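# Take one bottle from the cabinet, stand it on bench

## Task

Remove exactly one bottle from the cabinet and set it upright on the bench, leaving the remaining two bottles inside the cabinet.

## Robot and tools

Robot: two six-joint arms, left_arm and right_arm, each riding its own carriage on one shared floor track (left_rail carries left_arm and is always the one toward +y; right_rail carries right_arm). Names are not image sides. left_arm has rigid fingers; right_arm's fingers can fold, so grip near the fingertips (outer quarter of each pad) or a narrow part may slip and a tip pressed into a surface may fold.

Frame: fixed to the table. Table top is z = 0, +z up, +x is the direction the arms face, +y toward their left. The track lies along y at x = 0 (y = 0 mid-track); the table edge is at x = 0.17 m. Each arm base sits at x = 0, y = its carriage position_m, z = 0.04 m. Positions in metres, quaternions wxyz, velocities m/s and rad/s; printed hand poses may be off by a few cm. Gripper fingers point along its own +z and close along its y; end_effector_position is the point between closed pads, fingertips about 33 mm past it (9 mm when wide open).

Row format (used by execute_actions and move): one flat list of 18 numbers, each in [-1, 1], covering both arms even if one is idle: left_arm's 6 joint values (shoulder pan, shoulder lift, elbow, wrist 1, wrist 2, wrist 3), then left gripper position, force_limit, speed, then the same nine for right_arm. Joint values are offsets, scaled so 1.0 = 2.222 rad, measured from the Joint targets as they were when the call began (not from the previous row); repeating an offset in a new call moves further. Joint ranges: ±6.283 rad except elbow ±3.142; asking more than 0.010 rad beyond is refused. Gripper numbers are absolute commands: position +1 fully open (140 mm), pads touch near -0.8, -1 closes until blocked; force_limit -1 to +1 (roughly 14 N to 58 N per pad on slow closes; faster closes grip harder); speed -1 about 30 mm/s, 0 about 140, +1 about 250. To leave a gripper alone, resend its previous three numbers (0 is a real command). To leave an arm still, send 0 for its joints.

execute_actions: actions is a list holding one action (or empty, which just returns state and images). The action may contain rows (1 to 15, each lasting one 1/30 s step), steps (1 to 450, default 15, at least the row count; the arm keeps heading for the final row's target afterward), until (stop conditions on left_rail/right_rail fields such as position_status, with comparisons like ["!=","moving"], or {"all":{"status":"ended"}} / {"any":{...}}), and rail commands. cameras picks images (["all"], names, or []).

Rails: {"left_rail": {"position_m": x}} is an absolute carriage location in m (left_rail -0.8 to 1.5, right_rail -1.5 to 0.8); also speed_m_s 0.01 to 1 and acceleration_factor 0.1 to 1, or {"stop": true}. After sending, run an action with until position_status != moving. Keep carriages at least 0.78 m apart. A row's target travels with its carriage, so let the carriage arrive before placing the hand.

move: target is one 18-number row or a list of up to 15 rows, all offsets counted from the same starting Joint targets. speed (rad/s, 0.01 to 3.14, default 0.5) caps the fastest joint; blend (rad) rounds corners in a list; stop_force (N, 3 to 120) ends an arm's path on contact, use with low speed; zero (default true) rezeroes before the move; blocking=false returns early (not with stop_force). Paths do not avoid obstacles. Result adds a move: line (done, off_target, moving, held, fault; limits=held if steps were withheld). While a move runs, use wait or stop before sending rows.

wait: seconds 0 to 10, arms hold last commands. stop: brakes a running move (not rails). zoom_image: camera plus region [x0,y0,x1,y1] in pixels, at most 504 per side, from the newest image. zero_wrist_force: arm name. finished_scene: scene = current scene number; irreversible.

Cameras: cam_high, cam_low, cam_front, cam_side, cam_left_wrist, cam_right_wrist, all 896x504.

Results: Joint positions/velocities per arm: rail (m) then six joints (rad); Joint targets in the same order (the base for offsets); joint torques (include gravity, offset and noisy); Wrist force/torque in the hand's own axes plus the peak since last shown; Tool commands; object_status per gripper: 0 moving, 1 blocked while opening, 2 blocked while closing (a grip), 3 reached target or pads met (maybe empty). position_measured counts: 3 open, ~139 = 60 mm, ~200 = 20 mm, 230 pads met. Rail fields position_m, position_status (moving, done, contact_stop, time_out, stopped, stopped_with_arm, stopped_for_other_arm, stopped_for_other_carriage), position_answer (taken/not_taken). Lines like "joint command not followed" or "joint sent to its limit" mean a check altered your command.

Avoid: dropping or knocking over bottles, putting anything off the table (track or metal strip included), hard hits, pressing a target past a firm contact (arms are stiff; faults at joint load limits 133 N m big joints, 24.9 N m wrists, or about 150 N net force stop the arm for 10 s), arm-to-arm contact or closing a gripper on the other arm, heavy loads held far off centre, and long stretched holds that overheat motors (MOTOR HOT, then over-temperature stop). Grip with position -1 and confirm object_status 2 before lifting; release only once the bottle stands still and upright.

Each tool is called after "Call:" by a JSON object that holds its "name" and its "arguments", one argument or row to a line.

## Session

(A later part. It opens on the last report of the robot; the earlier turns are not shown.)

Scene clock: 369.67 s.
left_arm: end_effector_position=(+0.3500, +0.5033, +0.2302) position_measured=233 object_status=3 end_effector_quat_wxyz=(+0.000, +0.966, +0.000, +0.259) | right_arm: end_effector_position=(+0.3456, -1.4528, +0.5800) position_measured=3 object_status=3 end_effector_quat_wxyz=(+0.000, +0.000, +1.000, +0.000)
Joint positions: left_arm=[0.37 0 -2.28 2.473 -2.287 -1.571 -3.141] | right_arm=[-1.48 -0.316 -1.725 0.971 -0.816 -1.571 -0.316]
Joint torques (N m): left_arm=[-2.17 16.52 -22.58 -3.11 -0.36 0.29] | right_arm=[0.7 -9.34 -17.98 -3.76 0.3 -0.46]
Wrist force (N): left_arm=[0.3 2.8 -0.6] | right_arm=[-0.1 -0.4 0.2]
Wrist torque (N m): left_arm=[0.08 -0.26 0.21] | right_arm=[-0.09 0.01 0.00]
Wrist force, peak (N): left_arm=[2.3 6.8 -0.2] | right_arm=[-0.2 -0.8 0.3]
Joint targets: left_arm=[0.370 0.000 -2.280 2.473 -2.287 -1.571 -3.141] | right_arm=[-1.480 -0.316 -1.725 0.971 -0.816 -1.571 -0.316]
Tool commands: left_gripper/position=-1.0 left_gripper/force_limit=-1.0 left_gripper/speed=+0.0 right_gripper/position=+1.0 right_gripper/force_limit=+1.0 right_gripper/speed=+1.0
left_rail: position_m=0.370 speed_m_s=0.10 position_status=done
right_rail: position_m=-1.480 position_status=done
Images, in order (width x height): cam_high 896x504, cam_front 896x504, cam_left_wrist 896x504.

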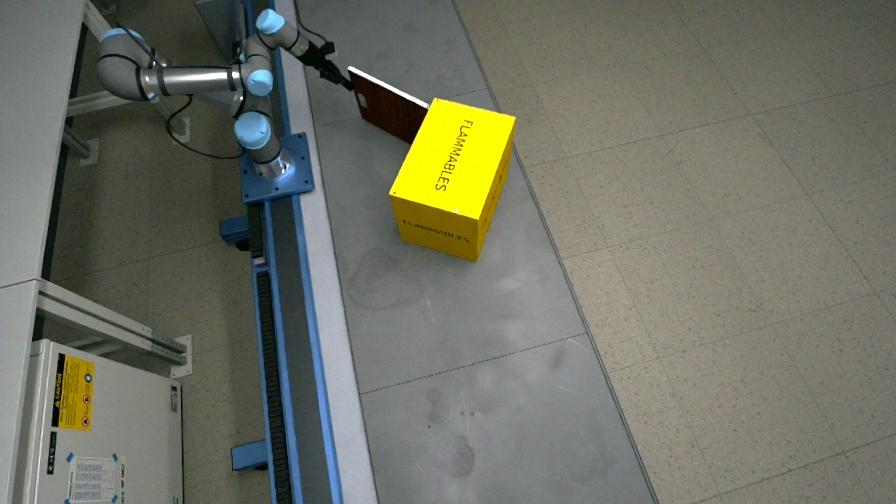

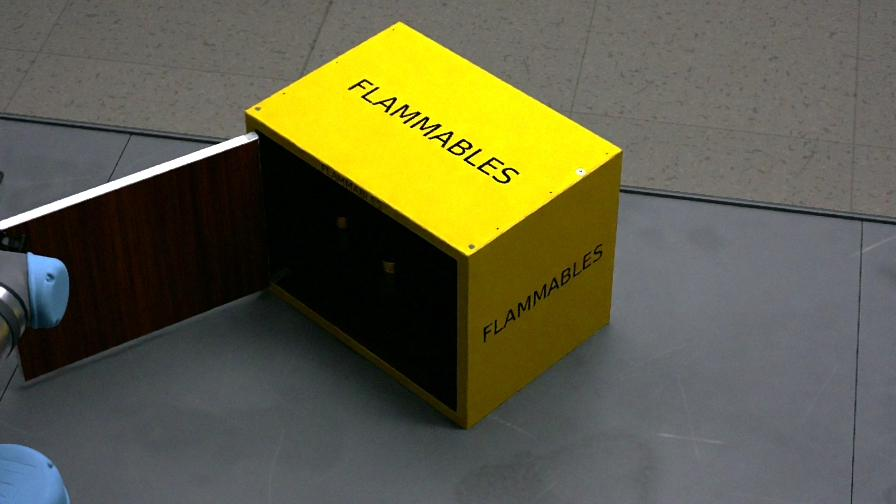

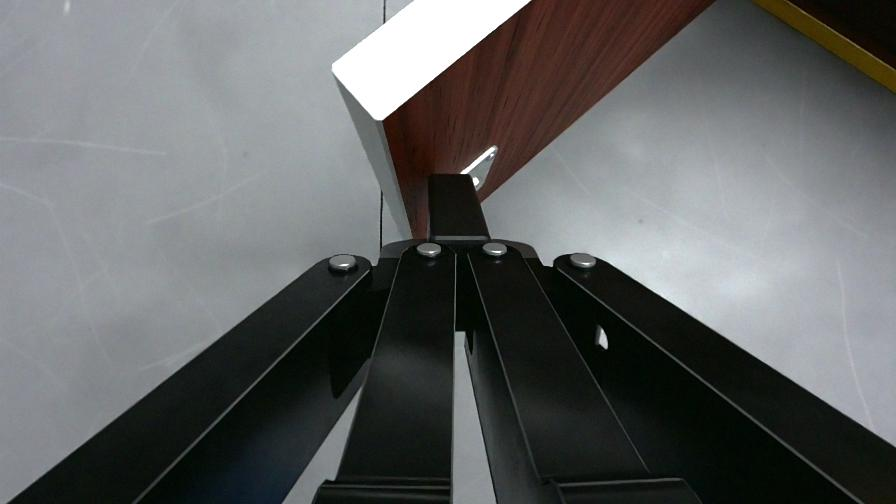

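Call:
{"name": "move", "arguments": {
  "target": [0,-0.1161,-0.1553,0.1536,0,0,-1,-1,0,0,0,0,0,0,0,1,1,1],
  "speed": 1.2
}}

Call:
{"name": "execute_actions", "arguments": {
  "actions": [
    {"left_rail":{"position_m":-0.4,"speed_m_s":0.8},"steps":150,"until":{"left_rail":{"position_status":["!=","moving"]}}}
  ]
}}

Call:
{"name": "move", "arguments": {
  "target": [-0.126,0.0072,0.081,0.54,0.7069,0.7069,0.4,-1,0,0,0,0,0,0,0,1,1,1],
  "speed": 1.3
}}

Call:
{"name": "move", "arguments": {
  "target": [-0.126,0.0072,0.081,0.54,0.7069,0.7069,0.4,-1,0,0,0,0,0,0,0,1,1,1],
  "speed": 1.3
}}

Call:
{"name": "execute_actions", "arguments": {
  "actions": [
    {"left_rail":{"position_m":0.166,"speed_m_s":0.5},"steps":150,"until":{"left_rail":{"position_status":["!=","moving"]}}}
  ],
  "cameras": ["cam_high","cam_front","cam_left_wrist","cam_side"]
}}

Scene clock: 378.93 s.
left_arm: end_effector_position=(+0.3004, +0.5033, +0.4504) position_measured=233 object_status=3 end_effector_quat_wxyz=(+0.000, +0.924, +0.000, +0.382) | right_arm: end_effector_position=(+0.3456, -1.4528, +0.5800) position_measured=3 object_status=3 end_effector_quat_wxyz=(+0.000, +0.000, +1.000, +0.000)
Joint positions: left_arm=[0.37 0 -2.538 2.128 -1.946 -1.571 -3.141] | right_arm=[-1.48 -0.316 -1.725 0.971 -0.816 -1.571 -0.316]
Joint torques (N m): left_arm=[-4.91 -1.76 -37.32 -2.12 -0.16 0.25] | right_arm=[-0.04 -11.29 -20.14 -3.85 -0.11 -0.22]
Wrist force (N): left_arm=[2.2 1.0 -0.6] | right_arm=[0.7 -0.3 0.4]
Wrist torque (N m): left_arm=[0.11 -0.49 0.22] | right_arm=[-0.06 -0.14 0.00]
Wrist force, peak (N): left_arm=[3.1 1.1 -4.0] | right_arm=[0.1 -0.5 0.6]
Joint targets: left_arm=[0.370 0.000 -2.538 2.128 -1.946 -1.571 -3.141] | right_arm=[-1.480 -0.316 -1.725 0.971 -0.816 -1.571 -0.316]
left_rail: position_m=0.370 speed_m_s=0.10 position_status=done
right_rail: position_m=-1.480 position_status=done
move: done

Scene clock: 380.73 s.
left_arm: end_effector_position=(+0.3003, -0.2667, +0.4506) position_measured=233 object_status=3 end_effector_quat_wxyz=(+0.000, +0.924, +0.000, +0.383) | right_arm: end_effector_position=(+0.3456, -1.4528, +0.5800) position_measured=3 object_status=3 end_effector_quat_wxyz=(+0.000, +0.000, +1.000, +0.000)
Joint positions: left_arm=[-0.4 0 -2.538 2.128 -1.946 -1.571 -3.141] | right_arm=[-1.48 -0.316 -1.725 0.971 -0.816 -1.571 -0.316]
Joint torques (N m): left_arm=[-6.13 1.3 -18.58 -2.73 -0.24 0.14] | right_arm=[1.16 -10.77 -19.29 -3.86 0.24 -0.22]
Wrist force (N): left_arm=[2.3 1.0 -0.5] | right_arm=[0.0 -0.8 0.4]
Wrist torque (N m): left_arm=[0.12 -0.52 0.22] | right_arm=[-0.16 0.00 0.01]
Wrist force, peak (N): left_arm=[2.5 3.5 -0.9] | right_arm=[0.5 -0.5 0.6]
Joint targets: left_arm=[-0.400 0.000 -2.538 2.128 -1.946 -1.571 -3.141] | right_arm=[-1.480 -0.316 -1.725 0.971 -0.816 -1.571 -0.316]
Tool commands: left_gripper/position=-1.0 left_gripper/force_limit=-1.0 left_gripper/speed=+0.0 right_gripper/position=+1.0 right_gripper/force_limit=+1.0 right_gripper/speed=+1.0
left_rail: position_m=-0.400 speed_m_s=0.80 position_status=done
right_rail: position_m=-1.480 position_status=done

Scene clock: 382.87 s.
left_arm: end_effector_position=(+0.2371, -0.0057, +0.4755) position_measured=78 object_status=3 end_effector_quat_wxyz=(+0.411, -0.236, +0.667, +0.575) | right_arm: end_effector_position=(+0.3456, -1.4528, +0.5800) position_measured=3 object_status=3 end_effector_quat_wxyz=(+0.000, +0.000, +1.000, +0.000)
Joint positions: left_arm=[-0.4 -0.28 -2.522 2.308 -0.746 0 -1.571] | right_arm=[-1.48 -0.316 -1.725 0.971 -0.816 -1.571 -0.316]
Joint torques (N m): left_arm=[-8.7 26.5 -12.97 -0.53 3.93 1.63] | right_arm=[1.03 -9.94 -19.93 -4.12 0.13 -0.26]
Wrist force (N): left_arm=[-2.2 1.2 1.6] | right_arm=[0.3 -0.5 0.2]
Wrist torque (N m): left_arm=[0.17 0.85 -0.26] | right_arm=[-0.11 -0.06 0.00]
Wrist force, peak (N): left_arm=[3.3 0.8 -1.9] | right_arm=[0.4 -0.4 0.7]
Joint targets: left_arm=[-0.400 -0.280 -2.522 2.308 -0.746 0.000 -1.570] | right_arm=[-1.480 -0.316 -1.725 0.971 -0.816 -1.571 -0.316]
left_rail: position_m=-0.400 speed_m_s=0.80 position_status=done
right_rail: position_m=-1.480 position_status=done
move: done

Scene clock: 385.00 s.
left_arm: end_effector_position=(+0.3167, -0.4411, +0.2403) position_measured=78 object_status=3 end_effector_quat_wxyz=(+0.148, +0.810, -0.233, +0.517) | right_arm: end_effector_position=(+0.3456, -1.4528, +0.5800) position_measured=3 object_status=3 end_effector_quat_wxyz=(+0.000, +0.000, +1.000, +0.000)
Joint positions: left_arm=[-0.4 -0.56 -2.506 2.488 0.454 1.57 0] | right_arm=[-1.48 -0.316 -1.725 0.971 -0.816 -1.571 -0.316]
Joint torques (N m): left_arm=[-8.73 26.67 -12.2 0.59 1.76 1.52] | right_arm=[0.39 -10.28 -19.8 -3.7 0.05 -0.05]
Wrist force (N): left_arm=[3.1 1.3 -1.0] | right_arm=[0.0 -0.4 0.0]
Wrist torque (N m): left_arm=[0.14 -0.66 0.16] | right_arm=[-0.08 0.00 0.01]
Wrist force, peak (N): left_arm=[0.8 4.9 1.4] | right_arm=[0.4 -0.5 0.5]
Joint targets: left_arm=[-0.400 -0.560 -2.506 2.488 0.454 1.571 0.000] | right_arm=[-1.480 -0.316 -1.725 0.971 -0.816 -1.571 -0.316]
left_rail: position_m=-0.400 speed_m_s=0.80 position_status=done
right_rail: position_m=-1.480 position_status=done
move: done

Scene clock: 386.80 s.
left_arm: end_effector_position=(+0.3166, +0.1249, +0.2402) position_measured=78 object_status=3 end_effector_quat_wxyz=(+0.148, +0.810, -0.233, +0.517) | right_arm: end_effector_position=(+0.3456, -1.4528, +0.5800) position_measured=3 object_status=3 end_effector_quat_wxyz=(+0.000, +0.000, +1.000, +0.000)
Joint positions: left_arm=[0.166 -0.56 -2.506 2.488 0.454 1.571 0] | right_arm=[-1.48 -0.316 -1.725 0.971 -0.816 -1.571 -0.316]
Joint torques (N m): left_arm=[-4.9 7.11 -21.36 -2.92 -1.12 1.55] | right_arm=[0.11 -10.29 -19.18 -4 0.17 -0.33]
Wrist force (N): left_arm=[3.2 2.0 -1.2] | right_arm=[0.3 -0.4 0.2]
Wrist torque (N m): left_arm=[0.29 -0.67 0.16] | right_arm=[-0.09 -0.05 0.00]
Wrist force, peak (N): left_arm=[3.6 4.1 0.3] | right_arm=[0.1 -0.8 0.3]
Joint targets: left_arm=[0.166 -0.560 -2.506 2.488 0.454 1.571 0.000] | right_arm=[-1.480 -0.316 -1.725 0.971 -0.816 -1.571 -0.316]
Tool commands: left_gripper/position=+0.4 left_gripper/force_limit=-1.0 left_gripper/speed=+0.0 right_gripper/position=+1.0 right_gripper/force_limit=+1.0 right_gripper/speed=+1.0
left_rail: position_m=0.166 speed_m_s=0.50 position_status=done
right_rail: position_m=-1.480 position_status=done
Images, in order (width x height): cam_high 896x504, cam_front 896x504, cam_side 896x504, cam_left_wrist 896x504.

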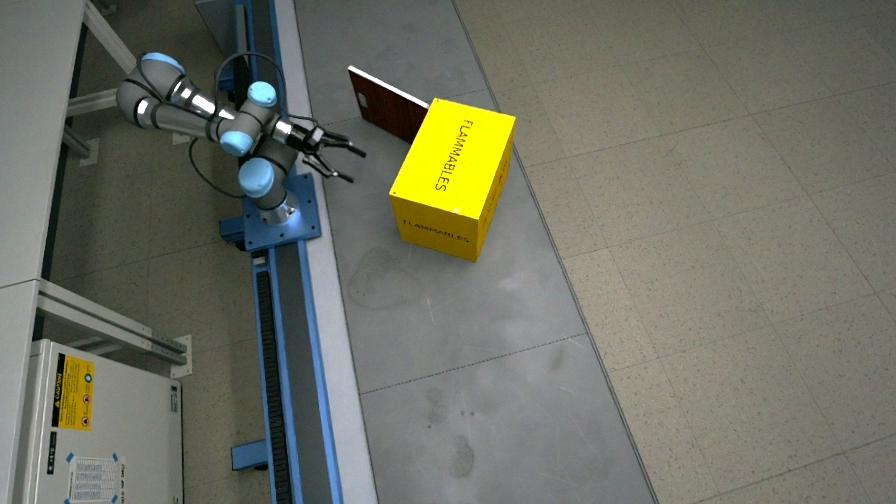

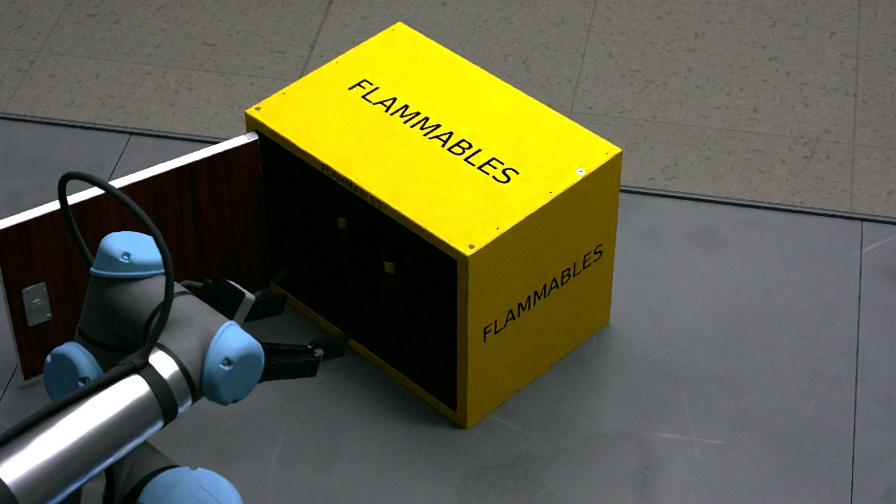

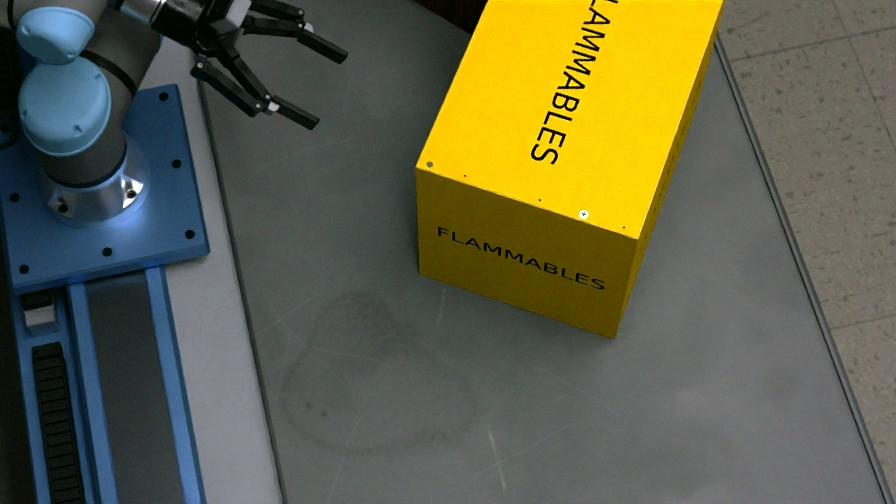

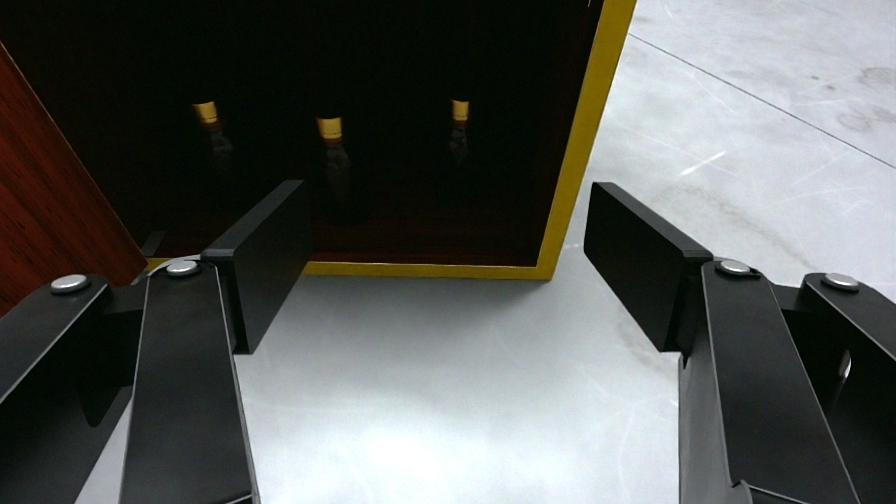

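Call:
{"name": "zoom_image", "arguments": {
  "camera": "cam_left_wrist",
  "region": [150, 60, 550, 285]
}}

Scaled by 1.260 from the camera's 896x504 image, which has a finer 1280x720 frame.

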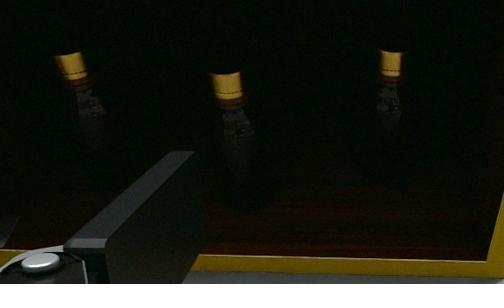

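Call:
{"name": "execute_actions", "arguments": {
  "actions": [
    {"left_rail":{"position_m":0.29,"speed_m_s":0.3},"steps":90,"until":{"left_rail":{"position_status":["!=","moving"]}}}
  ]
}}

Call:
{"name": "move", "arguments": {
  "target": [0,0.2142,0.0927,-0.3068,0,0,0.2,-1,0,0,0,0,0,0,0,1,1,1],
  "speed": 0.6,
  "cameras": ["cam_left_wrist","cam_high"]
}}

Call:
{"name": "zoom_image", "arguments": {
  "camera": "cam_left_wrist",
  "region": [200, 0, 700, 300]
}}

Scene clock: 413.13 s.
left_arm: end_effector_position=(+0.3167, +0.2489, +0.2403) position_measured=78 object_status=3 end_effector_quat_wxyz=(+0.148, +0.810, -0.233, +0.517) | right_arm: end_effector_position=(+0.3456, -1.4528, +0.5800) position_measured=3 object_status=3 end_effector_quat_wxyz=(+0.000, +0.000, +1.000, +0.000)
Joint positions: left_arm=[0.29 -0.56 -2.506 2.488 0.454 1.571 0] | right_arm=[-1.48 -0.316 -1.725 0.971 -0.816 -1.571 -0.316]
Joint torques (N m): left_arm=[5.03 2.36 -32.09 -0.35 -1.17 1.53] | right_arm=[0.98 -10.18 -19.26 -4.04 0.31 -0.49]
Wrist force (N): left_arm=[3.0 1.4 -1.2] | right_arm=[0.2 -0.4 0.3]
Wrist torque (N m): left_arm=[0.16 -0.64 0.16] | right_arm=[-0.10 -0.04 -0.01]
Wrist force, peak (N): left_arm=[3.2 3.9 0.0] | right_arm=[0.4 -0.5 0.5]
Joint targets: left_arm=[0.290 -0.560 -2.506 2.488 0.454 1.571 0.000] | right_arm=[-1.480 -0.316 -1.725 0.971 -0.816 -1.571 -0.316]
Tool commands: left_gripper/position=+0.4 left_gripper/force_limit=-1.0 left_gripper/speed=+0.0 right_gripper/position=+1.0 right_gripper/force_limit=+1.0 right_gripper/speed=+1.0
left_rail: position_m=0.290 speed_m_s=0.30 position_status=done
right_rail: position_m=-1.480 position_status=done

Scene clock: 414.47 s.
left_arm: end_effector_position=(+0.3507, +0.2276, +0.1950) position_measured=104 object_status=3 end_effector_quat_wxyz=(+0.148, +0.811, -0.233, +0.516) | right_arm: end_effector_position=(+0.3456, -1.4528, +0.5800) position_measured=3 object_status=3 end_effector_quat_wxyz=(+0.000, +0.000, +1.000, +0.000)
Joint positions: left_arm=[0.29 -0.56 -2.32 2.569 0.189 1.571 0] | right_arm=[-1.48 -0.316 -1.725 0.971 -0.816 -1.571 -0.316]
Joint torques (N m): left_arm=[5.68 -6.61 -35.05 0.79 -1.06 1.55] | right_arm=[-0.15 -9.13 -19.65 -3.87 0.19 -0.14]
Wrist force (N): left_arm=[3.1 1.7 -0.9] | right_arm=[0.2 -0.6 0.2]
Wrist torque (N m): left_arm=[0.23 -0.63 0.15] | right_arm=[-0.13 -0.05 0.00]
Wrist force, peak (N): left_arm=[4.7 1.5 0.1] | right_arm=[0.3 -0.6 0.4]
Joint targets: left_arm=[0.290 -0.560 -2.320 2.569 0.189 1.571 0.000] | right_arm=[-1.480 -0.316 -1.725 0.971 -0.816 -1.571 -0.316]
left_rail: position_m=0.290 speed_m_s=0.30 position_status=done
right_rail: position_m=-1.480 position_status=done
move: held (left_arm; a check stopped the path); limits=held; left_arm: the wrist 1 is farthest, 0.416 rad from its target
joint command not followed: on one or more control steps a check withheld the commanded joint targets of the left arm, and it was not sent them on those steps.
cause: the commanded joint targets, or the way to them, would bring two parts of the arm too close to each other (joints 4 (elbow) to 6 (wrist 2) lie between them).
Images, in order (width x height): cam_high 896x504, cam_left_wrist 896x504.

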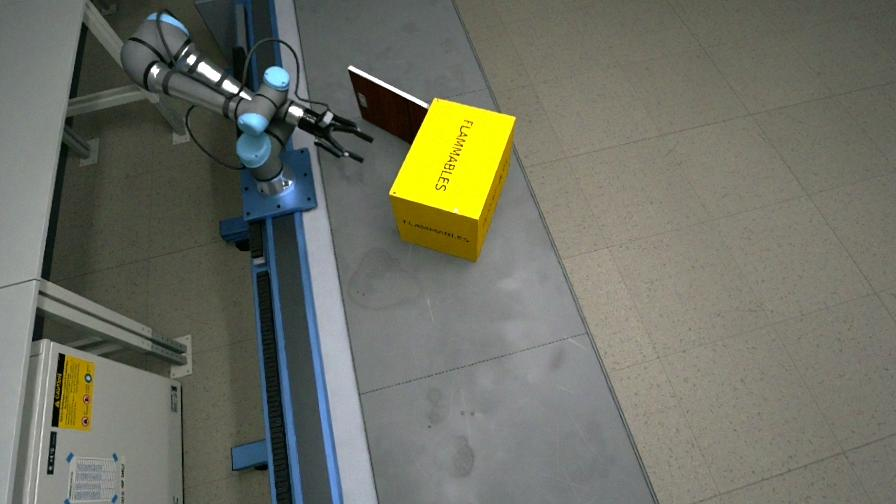

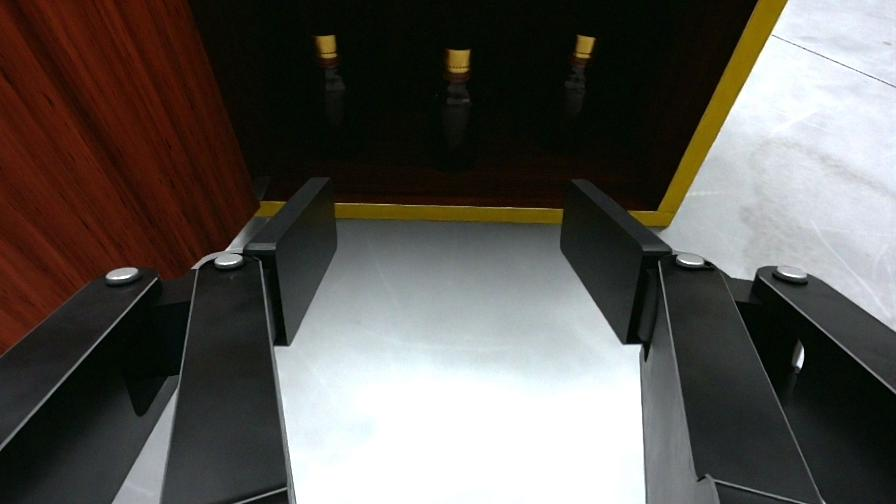

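Scaled by 1.008 from the camera's 896x504 image, which has a finer 1280x720 frame.

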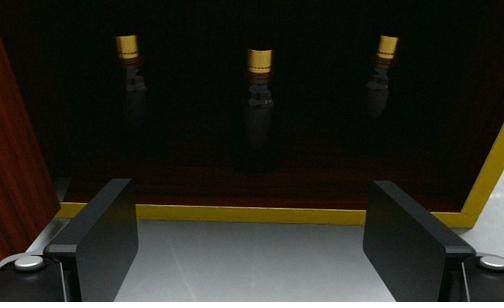

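Call:
{"name": "execute_actions", "arguments": {
  "actions": [
    {"left_rail":{"position_m":0.279,"speed_m_s":0.3},"steps":90,"until":{"left_rail":{"position_status":["!=","moving"]}}}
  ]
}}

Call:
{"name": "move", "arguments": {
  "target": [0,0.3672,-0.0297,-0.3383,0,0,0.2,-1,0,0,0,0,0,0,0,1,1,1],
  "speed": 0.6,
  "cameras": ["cam_left_wrist","cam_high"]
}}

Call:
{"name": "zoom_image", "arguments": {
  "camera": "cam_left_wrist",
  "region": [200, 0, 700, 300]
}}

Scene clock: 430.07 s.
left_arm: end_effector_position=(+0.3506, +0.2166, +0.1950) position_measured=104 object_status=3 end_effector_quat_wxyz=(+0.148, +0.811, -0.233, +0.516) | right_arm: end_effector_position=(+0.3456, -1.4528, +0.5800) position_measured=3 object_status=3 end_effector_quat_wxyz=(+0.000, +0.000, +1.000, +0.000)
Joint positions: left_arm=[0.279 -0.56 -2.32 2.569 0.189 1.571 0] | right_arm=[-1.48 -0.316 -1.725 0.971 -0.816 -1.571 -0.316]
Joint torques (N m): left_arm=[5.21 -1.26 -32.73 -0.93 -1.17 1.57] | right_arm=[0.45 -10.11 -20.62 -3.74 0.13 -0.12]
Wrist force (N): left_arm=[2.8 1.4 -1.1] | right_arm=[0.3 -0.5 0.3]
Wrist torque (N m): left_arm=[0.16 -0.58 0.16] | right_arm=[-0.12 -0.07 0.00]
Wrist force, peak (N): left_arm=[3.3 3.6 0.2] | right_arm=[-0.4 -0.6 0.6]
Joint targets: left_arm=[0.279 -0.560 -2.320 2.569 0.189 1.571 0.000] | right_arm=[-1.480 -0.316 -1.725 0.971 -0.816 -1.571 -0.316]
Tool commands: left_gripper/position=+0.2 left_gripper/force_limit=-1.0 left_gripper/speed=+0.0 right_gripper/position=+1.0 right_gripper/force_limit=+1.0 right_gripper/speed=+1.0
left_rail: position_m=0.279 speed_m_s=0.30 position_status=done
right_rail: position_m=-1.480 position_status=done

Scene clock: 432.17 s.
left_arm: end_effector_position=(+0.4780, +0.1367, +0.0751) position_measured=104 object_status=3 end_effector_quat_wxyz=(+0.148, +0.810, -0.233, +0.517) | right_arm: end_effector_position=(+0.3456, -1.4528, +0.5800) position_measured=3 object_status=3 end_effector_quat_wxyz=(+0.000, +0.000, +1.000, +0.000)
Joint positions: left_arm=[0.279 -0.56 -1.504 2.503 -0.562 1.571 0] | right_arm=[-1.48 -0.316 -1.725 0.971 -0.816 -1.571 -0.316]
Joint torques (N m): left_arm=[6 -3.77 -25.31 -3.33 -1.18 1.49] | right_arm=[0.36 -10.86 -18.95 -3.93 0.18 -0.09]
Wrist force (N): left_arm=[2.8 1.5 -0.7] | right_arm=[0.4 -0.5 0.4]
Wrist torque (N m): left_arm=[0.17 -0.61 0.13] | right_arm=[-0.11 -0.08 0.00]
Wrist force, peak (N): left_arm=[2.9 1.8 -1.9] | right_arm=[0.4 -0.6 0.4]
Joint targets: left_arm=[0.279 -0.560 -1.504 2.503 -0.563 1.571 0.000] | right_arm=[-1.480 -0.316 -1.725 0.971 -0.816 -1.571 -0.316]
left_rail: position_m=0.279 speed_m_s=0.30 position_status=done
right_rail: position_m=-1.480 position_status=done
move: done
Images, in order (width x height): cam_high 896x504, cam_left_wrist 896x504.

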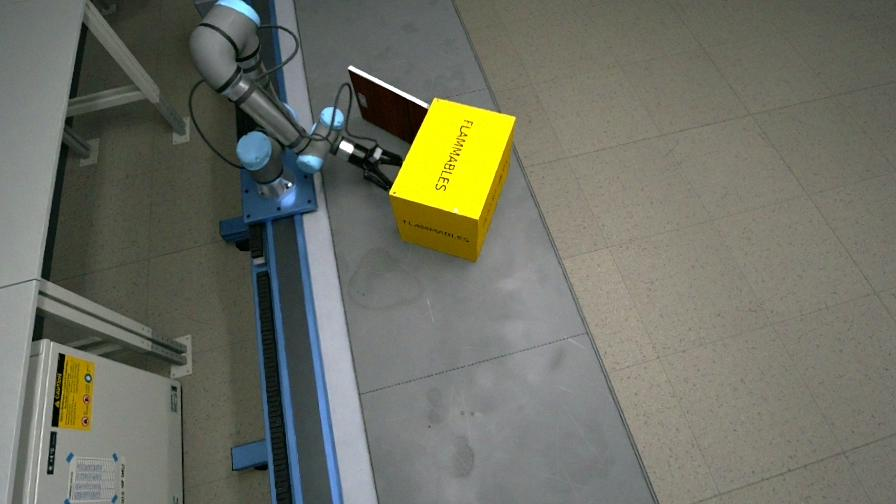

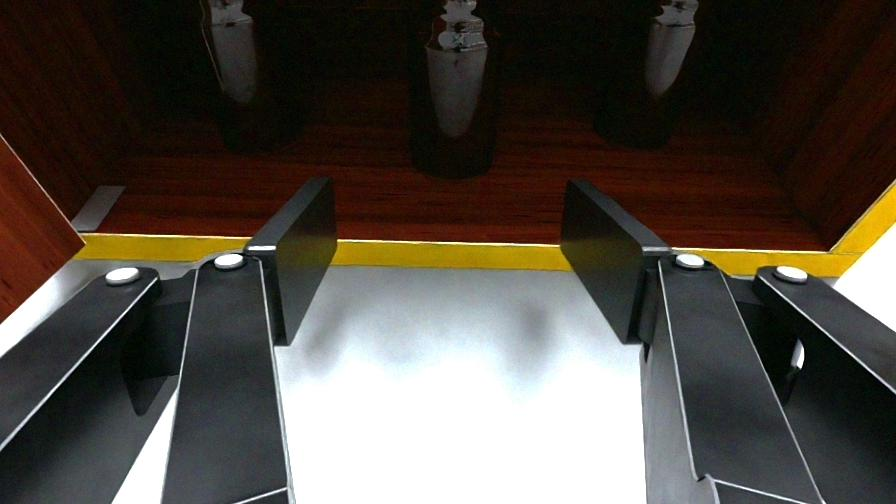

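Scaled by 1.008 from the camera's 896x504 image, which has a finer 1280x720 frame.

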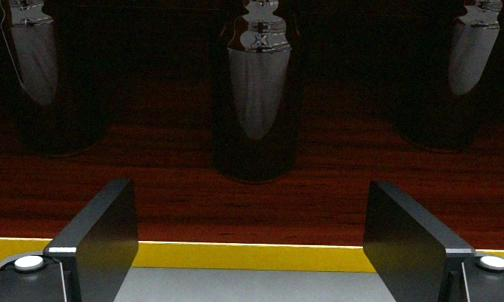

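Call:
{"name": "move", "arguments": {
  "target": [0,0.1206,-0.1323,0.0117,0,0,0.2,-1,0,0,0,0,0,0,0,1,1,1],
  "speed": 0.2,
  "stop_force": 8,
  "cameras": ["cam_left_wrist"]
}}

Scene clock: 448.73 s.
left_arm: end_effector_position=(+0.5795, +0.0731, +0.0580) position_measured=104 object_status=3 end_effector_quat_wxyz=(+0.148, +0.810, -0.233, +0.517) | right_arm: end_effector_position=(+0.3456, -1.4528, +0.5800) position_measured=3 object_status=3 end_effector_quat_wxyz=(+0.000, +0.000, +1.000, +0.000)
Joint positions: left_arm=[0.279 -0.56 -1.236 2.209 -0.537 1.571 0] | right_arm=[-1.48 -0.316 -1.725 0.971 -0.816 -1.571 -0.316]
Joint torques (N m): left_arm=[5 -16.8 -24.88 0.69 -1.15 1.65] | right_arm=[0.6 -9.8 -19.99 -3.89 -0.01 -0.16]
Wrist force (N): left_arm=[2.8 1.1 -0.9] | right_arm=[0.2 -0.6 0.2]
Wrist torque (N m): left_arm=[0.06 -0.59 0.16] | right_arm=[-0.12 -0.03 0.01]
Wrist force, peak (N): left_arm=[3.4 1.7 -1.3] | right_arm=[0.4 -0.6 0.5]
Joint targets: left_arm=[0.279 -0.560 -1.236 2.209 -0.537 1.571 0.000] | right_arm=[-1.480 -0.316 -1.725 0.971 -0.816 -1.571 -0.316]
left_rail: position_m=0.279 speed_m_s=0.30 position_status=done
right_rail: position_m=-1.480 position_status=done
move: done
Images, in order (width x height): cam_left_wrist 896x504.

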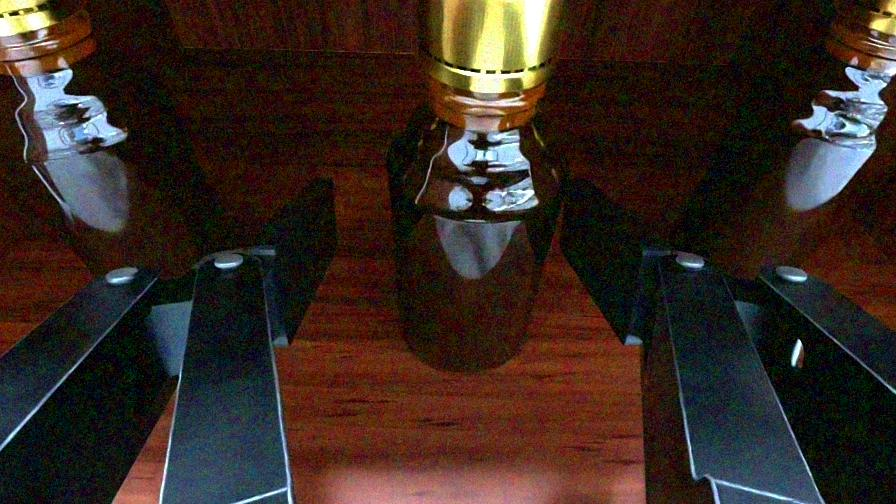

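Call:
{"name": "execute_actions", "arguments": {
  "actions": [
    {"left_rail":{"position_m":0.271,"speed_m_s":0.05},"steps":60,"until":{"left_rail":{"position_status":["!=","moving"]}}}
  ]
}}

Call:
{"name": "execute_actions", "arguments": {
  "actions": [
    {"rows":[[0,0,0,0,0,0,-1,-0.3,-1,0,0,0,0,0,0,1,1,1]],"steps":75}
  ],
  "cameras": ["cam_left_wrist"]
}}

Scene clock: 453.93 s.
left_arm: end_effector_position=(+0.5796, +0.0651, +0.0580) position_measured=104 object_status=3 end_effector_quat_wxyz=(+0.148, +0.810, -0.233, +0.517) | right_arm: end_effector_position=(+0.3456, -1.4528, +0.5800) position_measured=3 object_status=3 end_effector_quat_wxyz=(+0.000, +0.000, +1.000, +0.000)
Joint positions: left_arm=[0.271 -0.56 -1.236 2.209 -0.537 1.571 0] | right_arm=[-1.48 -0.316 -1.725 0.971 -0.816 -1.571 -0.316]
Joint torques (N m): left_arm=[-1.94 -20.13 -23.18 -0.75 -1.26 1.56] | right_arm=[2.03 -10.83 -18.52 -4.06 0 -0.24]
Wrist force (N): left_arm=[2.7 1.0 -1.1] | right_arm=[0.1 -0.3 0.5]
Wrist torque (N m): left_arm=[0.04 -0.56 0.15] | right_arm=[-0.07 -0.02 0.00]
Wrist force, peak (N): left_arm=[3.6 2.5 -0.4] | right_arm=[-0.1 -0.9 0.5]
Joint targets: left_arm=[0.271 -0.560 -1.236 2.209 -0.537 1.571 0.000] | right_arm=[-1.480 -0.316 -1.725 0.971 -0.816 -1.571 -0.316]
Tool commands: left_gripper/position=+0.2 left_gripper/force_limit=-1.0 left_gripper/speed=+0.0 right_gripper/position=+1.0 right_gripper/force_limit=+1.0 right_gripper/speed=+1.0
left_rail: position_m=0.271 speed_m_s=0.05 position_status=done
right_rail: position_m=-1.480 position_status=done

Scene clock: 456.63 s.
left_arm: end_effector_position=(+0.5795, +0.0651, +0.0580) position_measured=161 object_status=2 end_effector_quat_wxyz=(+0.148, +0.810, -0.233, +0.517) | right_arm: end_effector_position=(+0.3456, -1.4528, +0.5800) position_measured=3 object_status=3 end_effector_quat_wxyz=(+0.000, +0.000, +1.000, +0.000)
Joint positions: left_arm=[0.271 -0.56 -1.236 2.209 -0.537 1.571 0] | right_arm=[-1.48 -0.316 -1.725 0.971 -0.816 -1.571 -0.316]
Joint torques (N m): left_arm=[-7.95 -31.66 -6.84 -2.31 -0.81 1.37] | right_arm=[0.22 -10.78 -18.71 -3.87 0.01 -0.14]
Wrist force (N): left_arm=[5.3 0.3 -4.2] | right_arm=[0.2 -0.4 0.3]
Wrist torque (N m): left_arm=[0.11 -0.75 0.22] | right_arm=[-0.08 -0.05 0.00]
Wrist force, peak (N): left_arm=[5.5 0.6 -4.6] | right_arm=[0.4 -0.6 0.6]
Joint targets: left_arm=[0.271 -0.560 -1.236 2.209 -0.537 1.571 0.000] | right_arm=[-1.480 -0.316 -1.725 0.971 -0.816 -1.571 -0.316]
left_rail: position_m=0.271 speed_m_s=0.05 position_status=done
right_rail: position_m=-1.480 position_status=done
Images, in order (width x height): cam_left_wrist 896x504.

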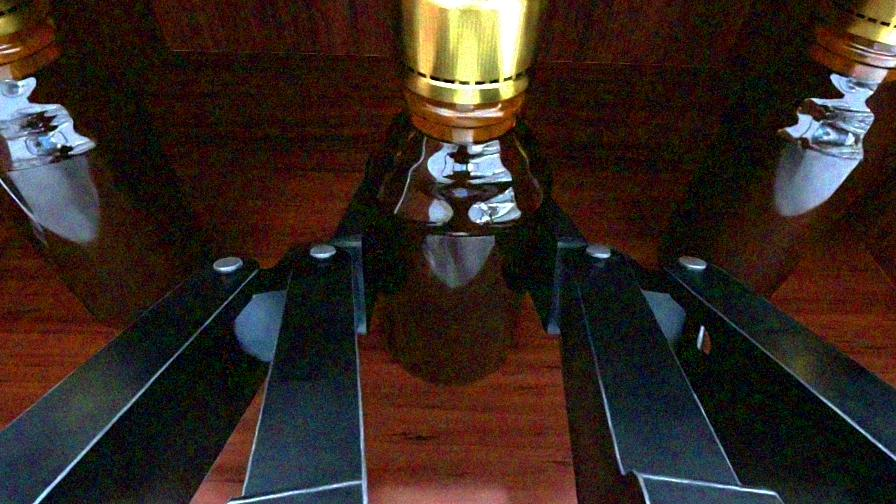

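Call:
{"name": "move", "arguments": {
  "target": [
    [0,-0.0263,-0.0075,0.034,0,0,-1,-0.3,-1,0,0,0,0,0,0,1,1,1],
    [0,-0.1425,0.1256,0.0171,0,0,-1,-0.3,-1,0,0,0,0,0,0,1,1,1]
  ],
  "speed": [0.1,0.2],
  "cameras": ["cam_left_wrist","cam_front"]
}}

Scene clock: 470.87 s.
left_arm: end_effector_position=(+0.4780, +0.1288, +0.0900) position_measured=161 object_status=2 end_effector_quat_wxyz=(+0.148, +0.811, -0.233, +0.516) | right_arm: end_effector_position=(+0.3456, -1.4528, +0.5800) position_measured=3 object_status=3 end_effector_quat_wxyz=(+0.000, +0.000, +1.000, +0.000)
Joint positions: left_arm=[0.271 -0.56 -1.552 2.487 -0.499 1.571 0] | right_arm=[-1.48 -0.316 -1.725 0.971 -0.816 -1.571 -0.316]
Joint torques (N m): left_arm=[-5.61 -32.3 -3.89 -3.75 0.27 0.39] | right_arm=[0.41 -10.99 -19.75 -3.93 0.17 -0.21]
Wrist force (N): left_arm=[0.2 1.1 -0.1] | right_arm=[0.0 -0.4 0.3]
Wrist torque (N m): left_arm=[0.09 -0.55 0.14] | right_arm=[-0.08 0.01 0.00]
Wrist force, peak (N): left_arm=[5.5 0.3 -4.6] | right_arm=[0.0 -0.6 0.8]
Joint targets: left_arm=[0.271 -0.560 -1.553 2.488 -0.499 1.571 0.000] | right_arm=[-1.480 -0.316 -1.725 0.971 -0.816 -1.571 -0.316]
left_rail: position_m=0.271 speed_m_s=0.05 position_status=done
right_rail: position_m=-1.480 position_status=done
move: done
Images, in order (width x height): cam_front 896x504, cam_left_wrist 896x504.

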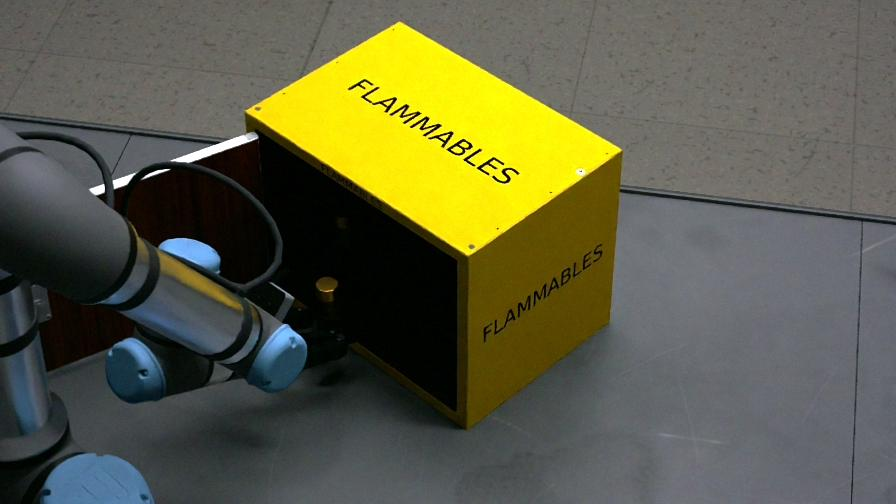

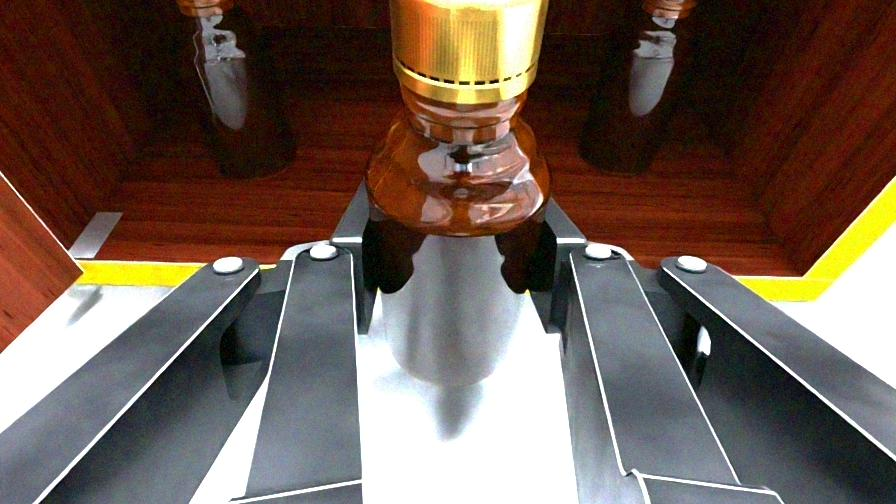

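Call:
{"name": "execute_actions", "arguments": {
  "actions": [
    {"left_rail":{"position_m":0.33,"speed_m_s":0.15,"acceleration_factor":0.3},"steps":90,"until":{"left_rail":{"position_status":["!=","moving"]}}}
  ]
}}

Call:
{"name": "move", "arguments": {
  "target": [0,0.0860,0.0207,-0.1067,0,0,-1,-0.3,-1,0,0,0,0,0,0,1,1,1],
  "speed": 0.06,
  "stop_force": 4,
  "cameras": ["cam_left_wrist","cam_front"]
}}

Scene clock: 479.90 s.
left_arm: end_effector_position=(+0.4779, +0.1878, +0.0900) position_measured=161 object_status=2 end_effector_quat_wxyz=(+0.148, +0.811, -0.233, +0.516) | right_arm: end_effector_position=(+0.3456, -1.4528, +0.5800) position_measured=3 object_status=3 end_effector_quat_wxyz=(+0.000, +0.000, +1.000, +0.000)
Joint positions: left_arm=[0.33 -0.56 -1.553 2.488 -0.499 1.571 0] | right_arm=[-1.48 -0.316 -1.725 0.971 -0.816 -1.571 -0.316]
Joint torques (N m): left_arm=[-1.64 -30.88 -6.34 -1.94 0.99 -0.06] | right_arm=[0.09 -9.94 -21.02 -4.1 0.23 -0.22]
Wrist force (N): left_arm=[0.5 1.4 -0.1] | right_arm=[-0.1 -0.2 0.3]
Wrist torque (N m): left_arm=[0.15 -0.60 0.14] | right_arm=[-0.04 0.02 0.00]
Wrist force, peak (N): left_arm=[0.8 2.4 0.9] | right_arm=[0.0 -0.7 0.6]
Joint targets: left_arm=[0.330 -0.560 -1.553 2.488 -0.499 1.571 0.000] | right_arm=[-1.480 -0.316 -1.725 0.971 -0.816 -1.571 -0.316]
Tool commands: left_gripper/position=-1.0 left_gripper/force_limit=-0.3 left_gripper/speed=-1.0 right_gripper/position=+1.0 right_gripper/force_limit=+1.0 right_gripper/speed=+1.0
left_rail: position_m=0.330 speed_m_s=0.15 position_status=done
right_rail: position_m=-1.480 position_status=done

Scene clock: 484.83 s.
left_arm: end_effector_position=(+0.4782, +0.1876, +0.0397) position_measured=161 object_status=2 end_effector_quat_wxyz=(+0.148, +0.811, -0.233, +0.516) | right_arm: end_effector_position=(+0.3456, -1.4528, +0.5800) position_measured=3 object_status=3 end_effector_quat_wxyz=(+0.000, +0.000, +1.000, +0.000)
Joint positions: left_arm=[0.33 -0.56 -1.379 2.53 -0.714 1.571 0] | right_arm=[-1.48 -0.316 -1.725 0.971 -0.816 -1.571 -0.316]
Joint torques (N m): left_arm=[1.44 -36.51 -22.75 -1.19 1.09 -0.5] | right_arm=[1.05 -10.15 -19.5 -3.86 0.25 -0.27]
Wrist force (N): left_arm=[1.8 1.1 -0.6] | right_arm=[0.2 -0.2 -0.1]
Wrist torque (N m): left_arm=[0.13 -0.62 0.18] | right_arm=[-0.04 -0.06 0.00]
Wrist force, peak (N): left_arm=[16.0 1.6 -5.3] | right_arm=[-0.2 -0.6 0.8]
Joint targets: left_arm=[0.330 -0.560 -1.379 2.530 -0.714 1.571 0.000] | right_arm=[-1.480 -0.316 -1.725 0.971 -0.816 -1.571 -0.316]
left_rail: position_m=0.330 speed_m_s=0.15 position_status=done
right_rail: position_m=-1.480 position_status=done
move: contact (left_arm); left_arm: the wrist 1 is farthest, 0.022 rad from its target
Images, in order (width x height): cam_front 896x504, cam_left_wrist 896x504.

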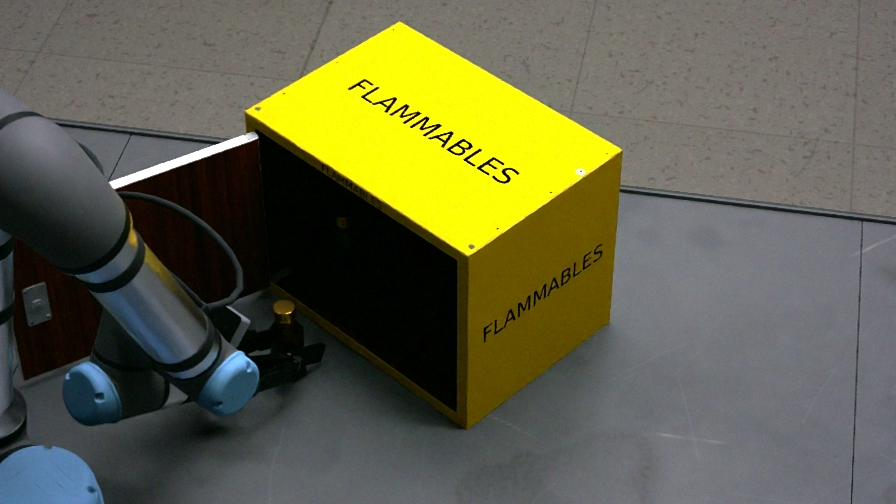

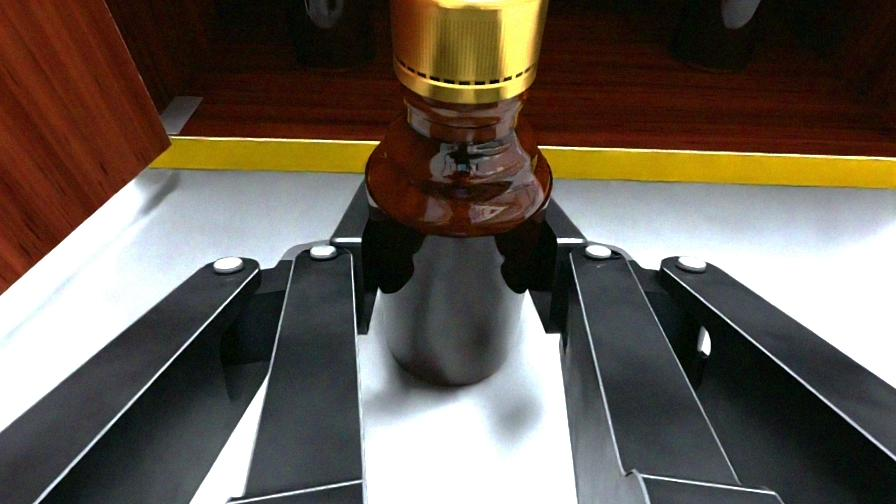

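Call:
{"name": "execute_actions", "arguments": {
  "actions": [
    {"rows":[[0,0,0,0,0,0,0.15,-0.3,-1,0,0,0,0,0,0,1,1,1]],"steps":60}
  ]
}}

Call:
{"name": "move", "arguments": {
  "target": [0,-0.36,0,0.3438,0,0,0.15,-0.3,-1,0,0,0,0,0,0,1,1,1],
  "speed": 0.3,
  "cameras": ["cam_left_wrist","cam_front","cam_high"]
}}

Scene clock: 492.63 s.
left_arm: end_effector_position=(+0.4782, +0.1876, +0.0397) position_measured=110 object_status=3 end_effector_quat_wxyz=(+0.148, +0.811, -0.233, +0.516) | right_arm: end_effector_position=(+0.3456, -1.4528, +0.5800) position_measured=3 object_status=3 end_effector_quat_wxyz=(+0.000, +0.000, +1.000, +0.000)
Joint positions: left_arm=[0.33 -0.56 -1.379 2.53 -0.714 1.571 0] | right_arm=[-1.48 -0.316 -1.725 0.971 -0.816 -1.571 -0.316]
Joint torques (N m): left_arm=[2.02 -29.93 -17.55 -2.18 1.11 -0.58] | right_arm=[0.89 -11.02 -20.29 -4.09 0.31 -0.46]
Wrist force (N): left_arm=[3.1 0.9 -0.8] | right_arm=[0.0 -0.3 0.5]
Wrist torque (N m): left_arm=[0.05 -0.67 0.16] | right_arm=[-0.06 0.00 0.00]
Wrist force, peak (N): left_arm=[3.5 1.2 -1.1] | right_arm=[0.0 -0.6 0.8]
Joint targets: left_arm=[0.330 -0.560 -1.379 2.530 -0.714 1.571 0.000] | right_arm=[-1.480 -0.316 -1.725 0.971 -0.816 -1.571 -0.316]
left_rail: position_m=0.330 speed_m_s=0.15 position_status=done
right_rail: position_m=-1.480 position_status=done

Scene clock: 495.90 s.
left_arm: end_effector_position=(+0.3871, +0.2447, +0.2034) position_measured=110 object_status=3 end_effector_quat_wxyz=(+0.152, +0.801, -0.230, +0.531) | right_arm: end_effector_position=(+0.3456, -1.4528, +0.5800) position_measured=3 object_status=3 end_effector_quat_wxyz=(+0.000, +0.000, +1.000, +0.000)
Joint positions: left_arm=[0.33 -0.56 -2.178 2.53 0.049 1.571 0] | right_arm=[-1.48 -0.316 -1.725 0.971 -0.816 -1.571 -0.316]
Joint torques (N m): left_arm=[1.4 -12.04 -23.01 0.52 0.97 -0.51] | right_arm=[0.52 -11.22 -18.87 -4.1 0.15 -0.18]
Wrist force (N): left_arm=[2.7 1.6 -1.5] | right_arm=[0.1 -0.5 0.5]
Wrist torque (N m): left_arm=[0.17 -0.56 0.14] | right_arm=[-0.11 -0.01 0.00]
Wrist force, peak (N): left_arm=[3.2 1.7 -1.2] | right_arm=[0.1 -0.8 0.6]
Joint targets: left_arm=[0.330 -0.560 -2.179 2.530 0.050 1.571 0.000] | right_arm=[-1.480 -0.316 -1.725 0.971 -0.816 -1.571 -0.316]
left_rail: position_m=0.330 speed_m_s=0.15 position_status=done
right_rail: position_m=-1.480 position_status=done
move: done
Images, in order (width x height): cam_high 896x504, cam_front 896x504, cam_left_wrist 896x504.

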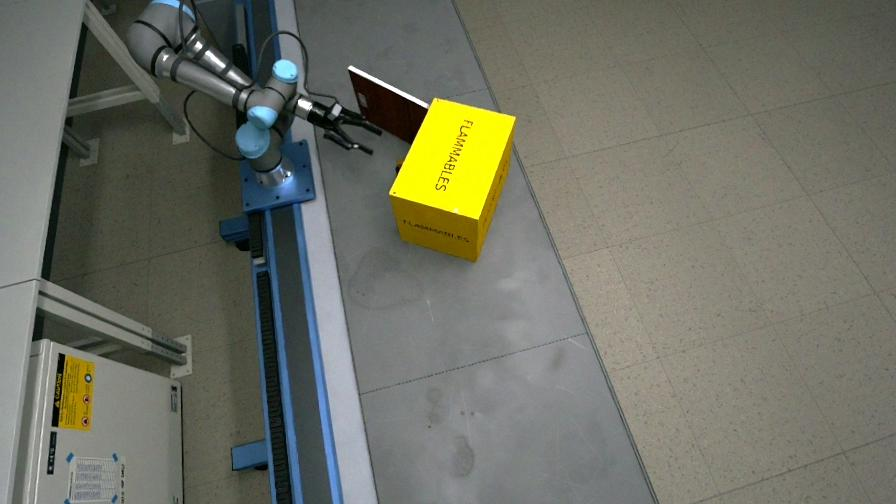

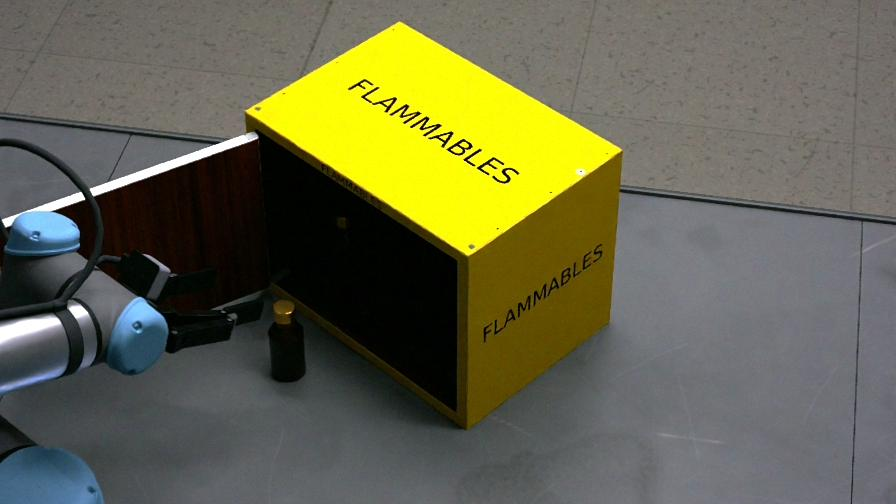

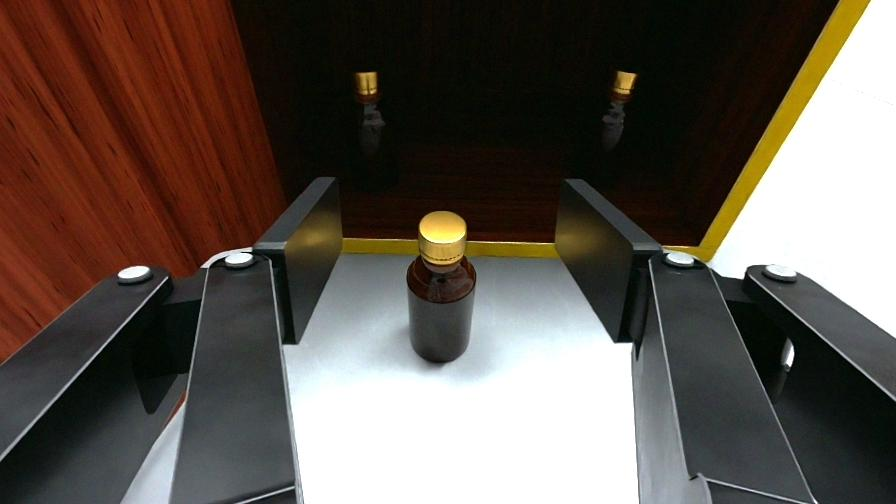

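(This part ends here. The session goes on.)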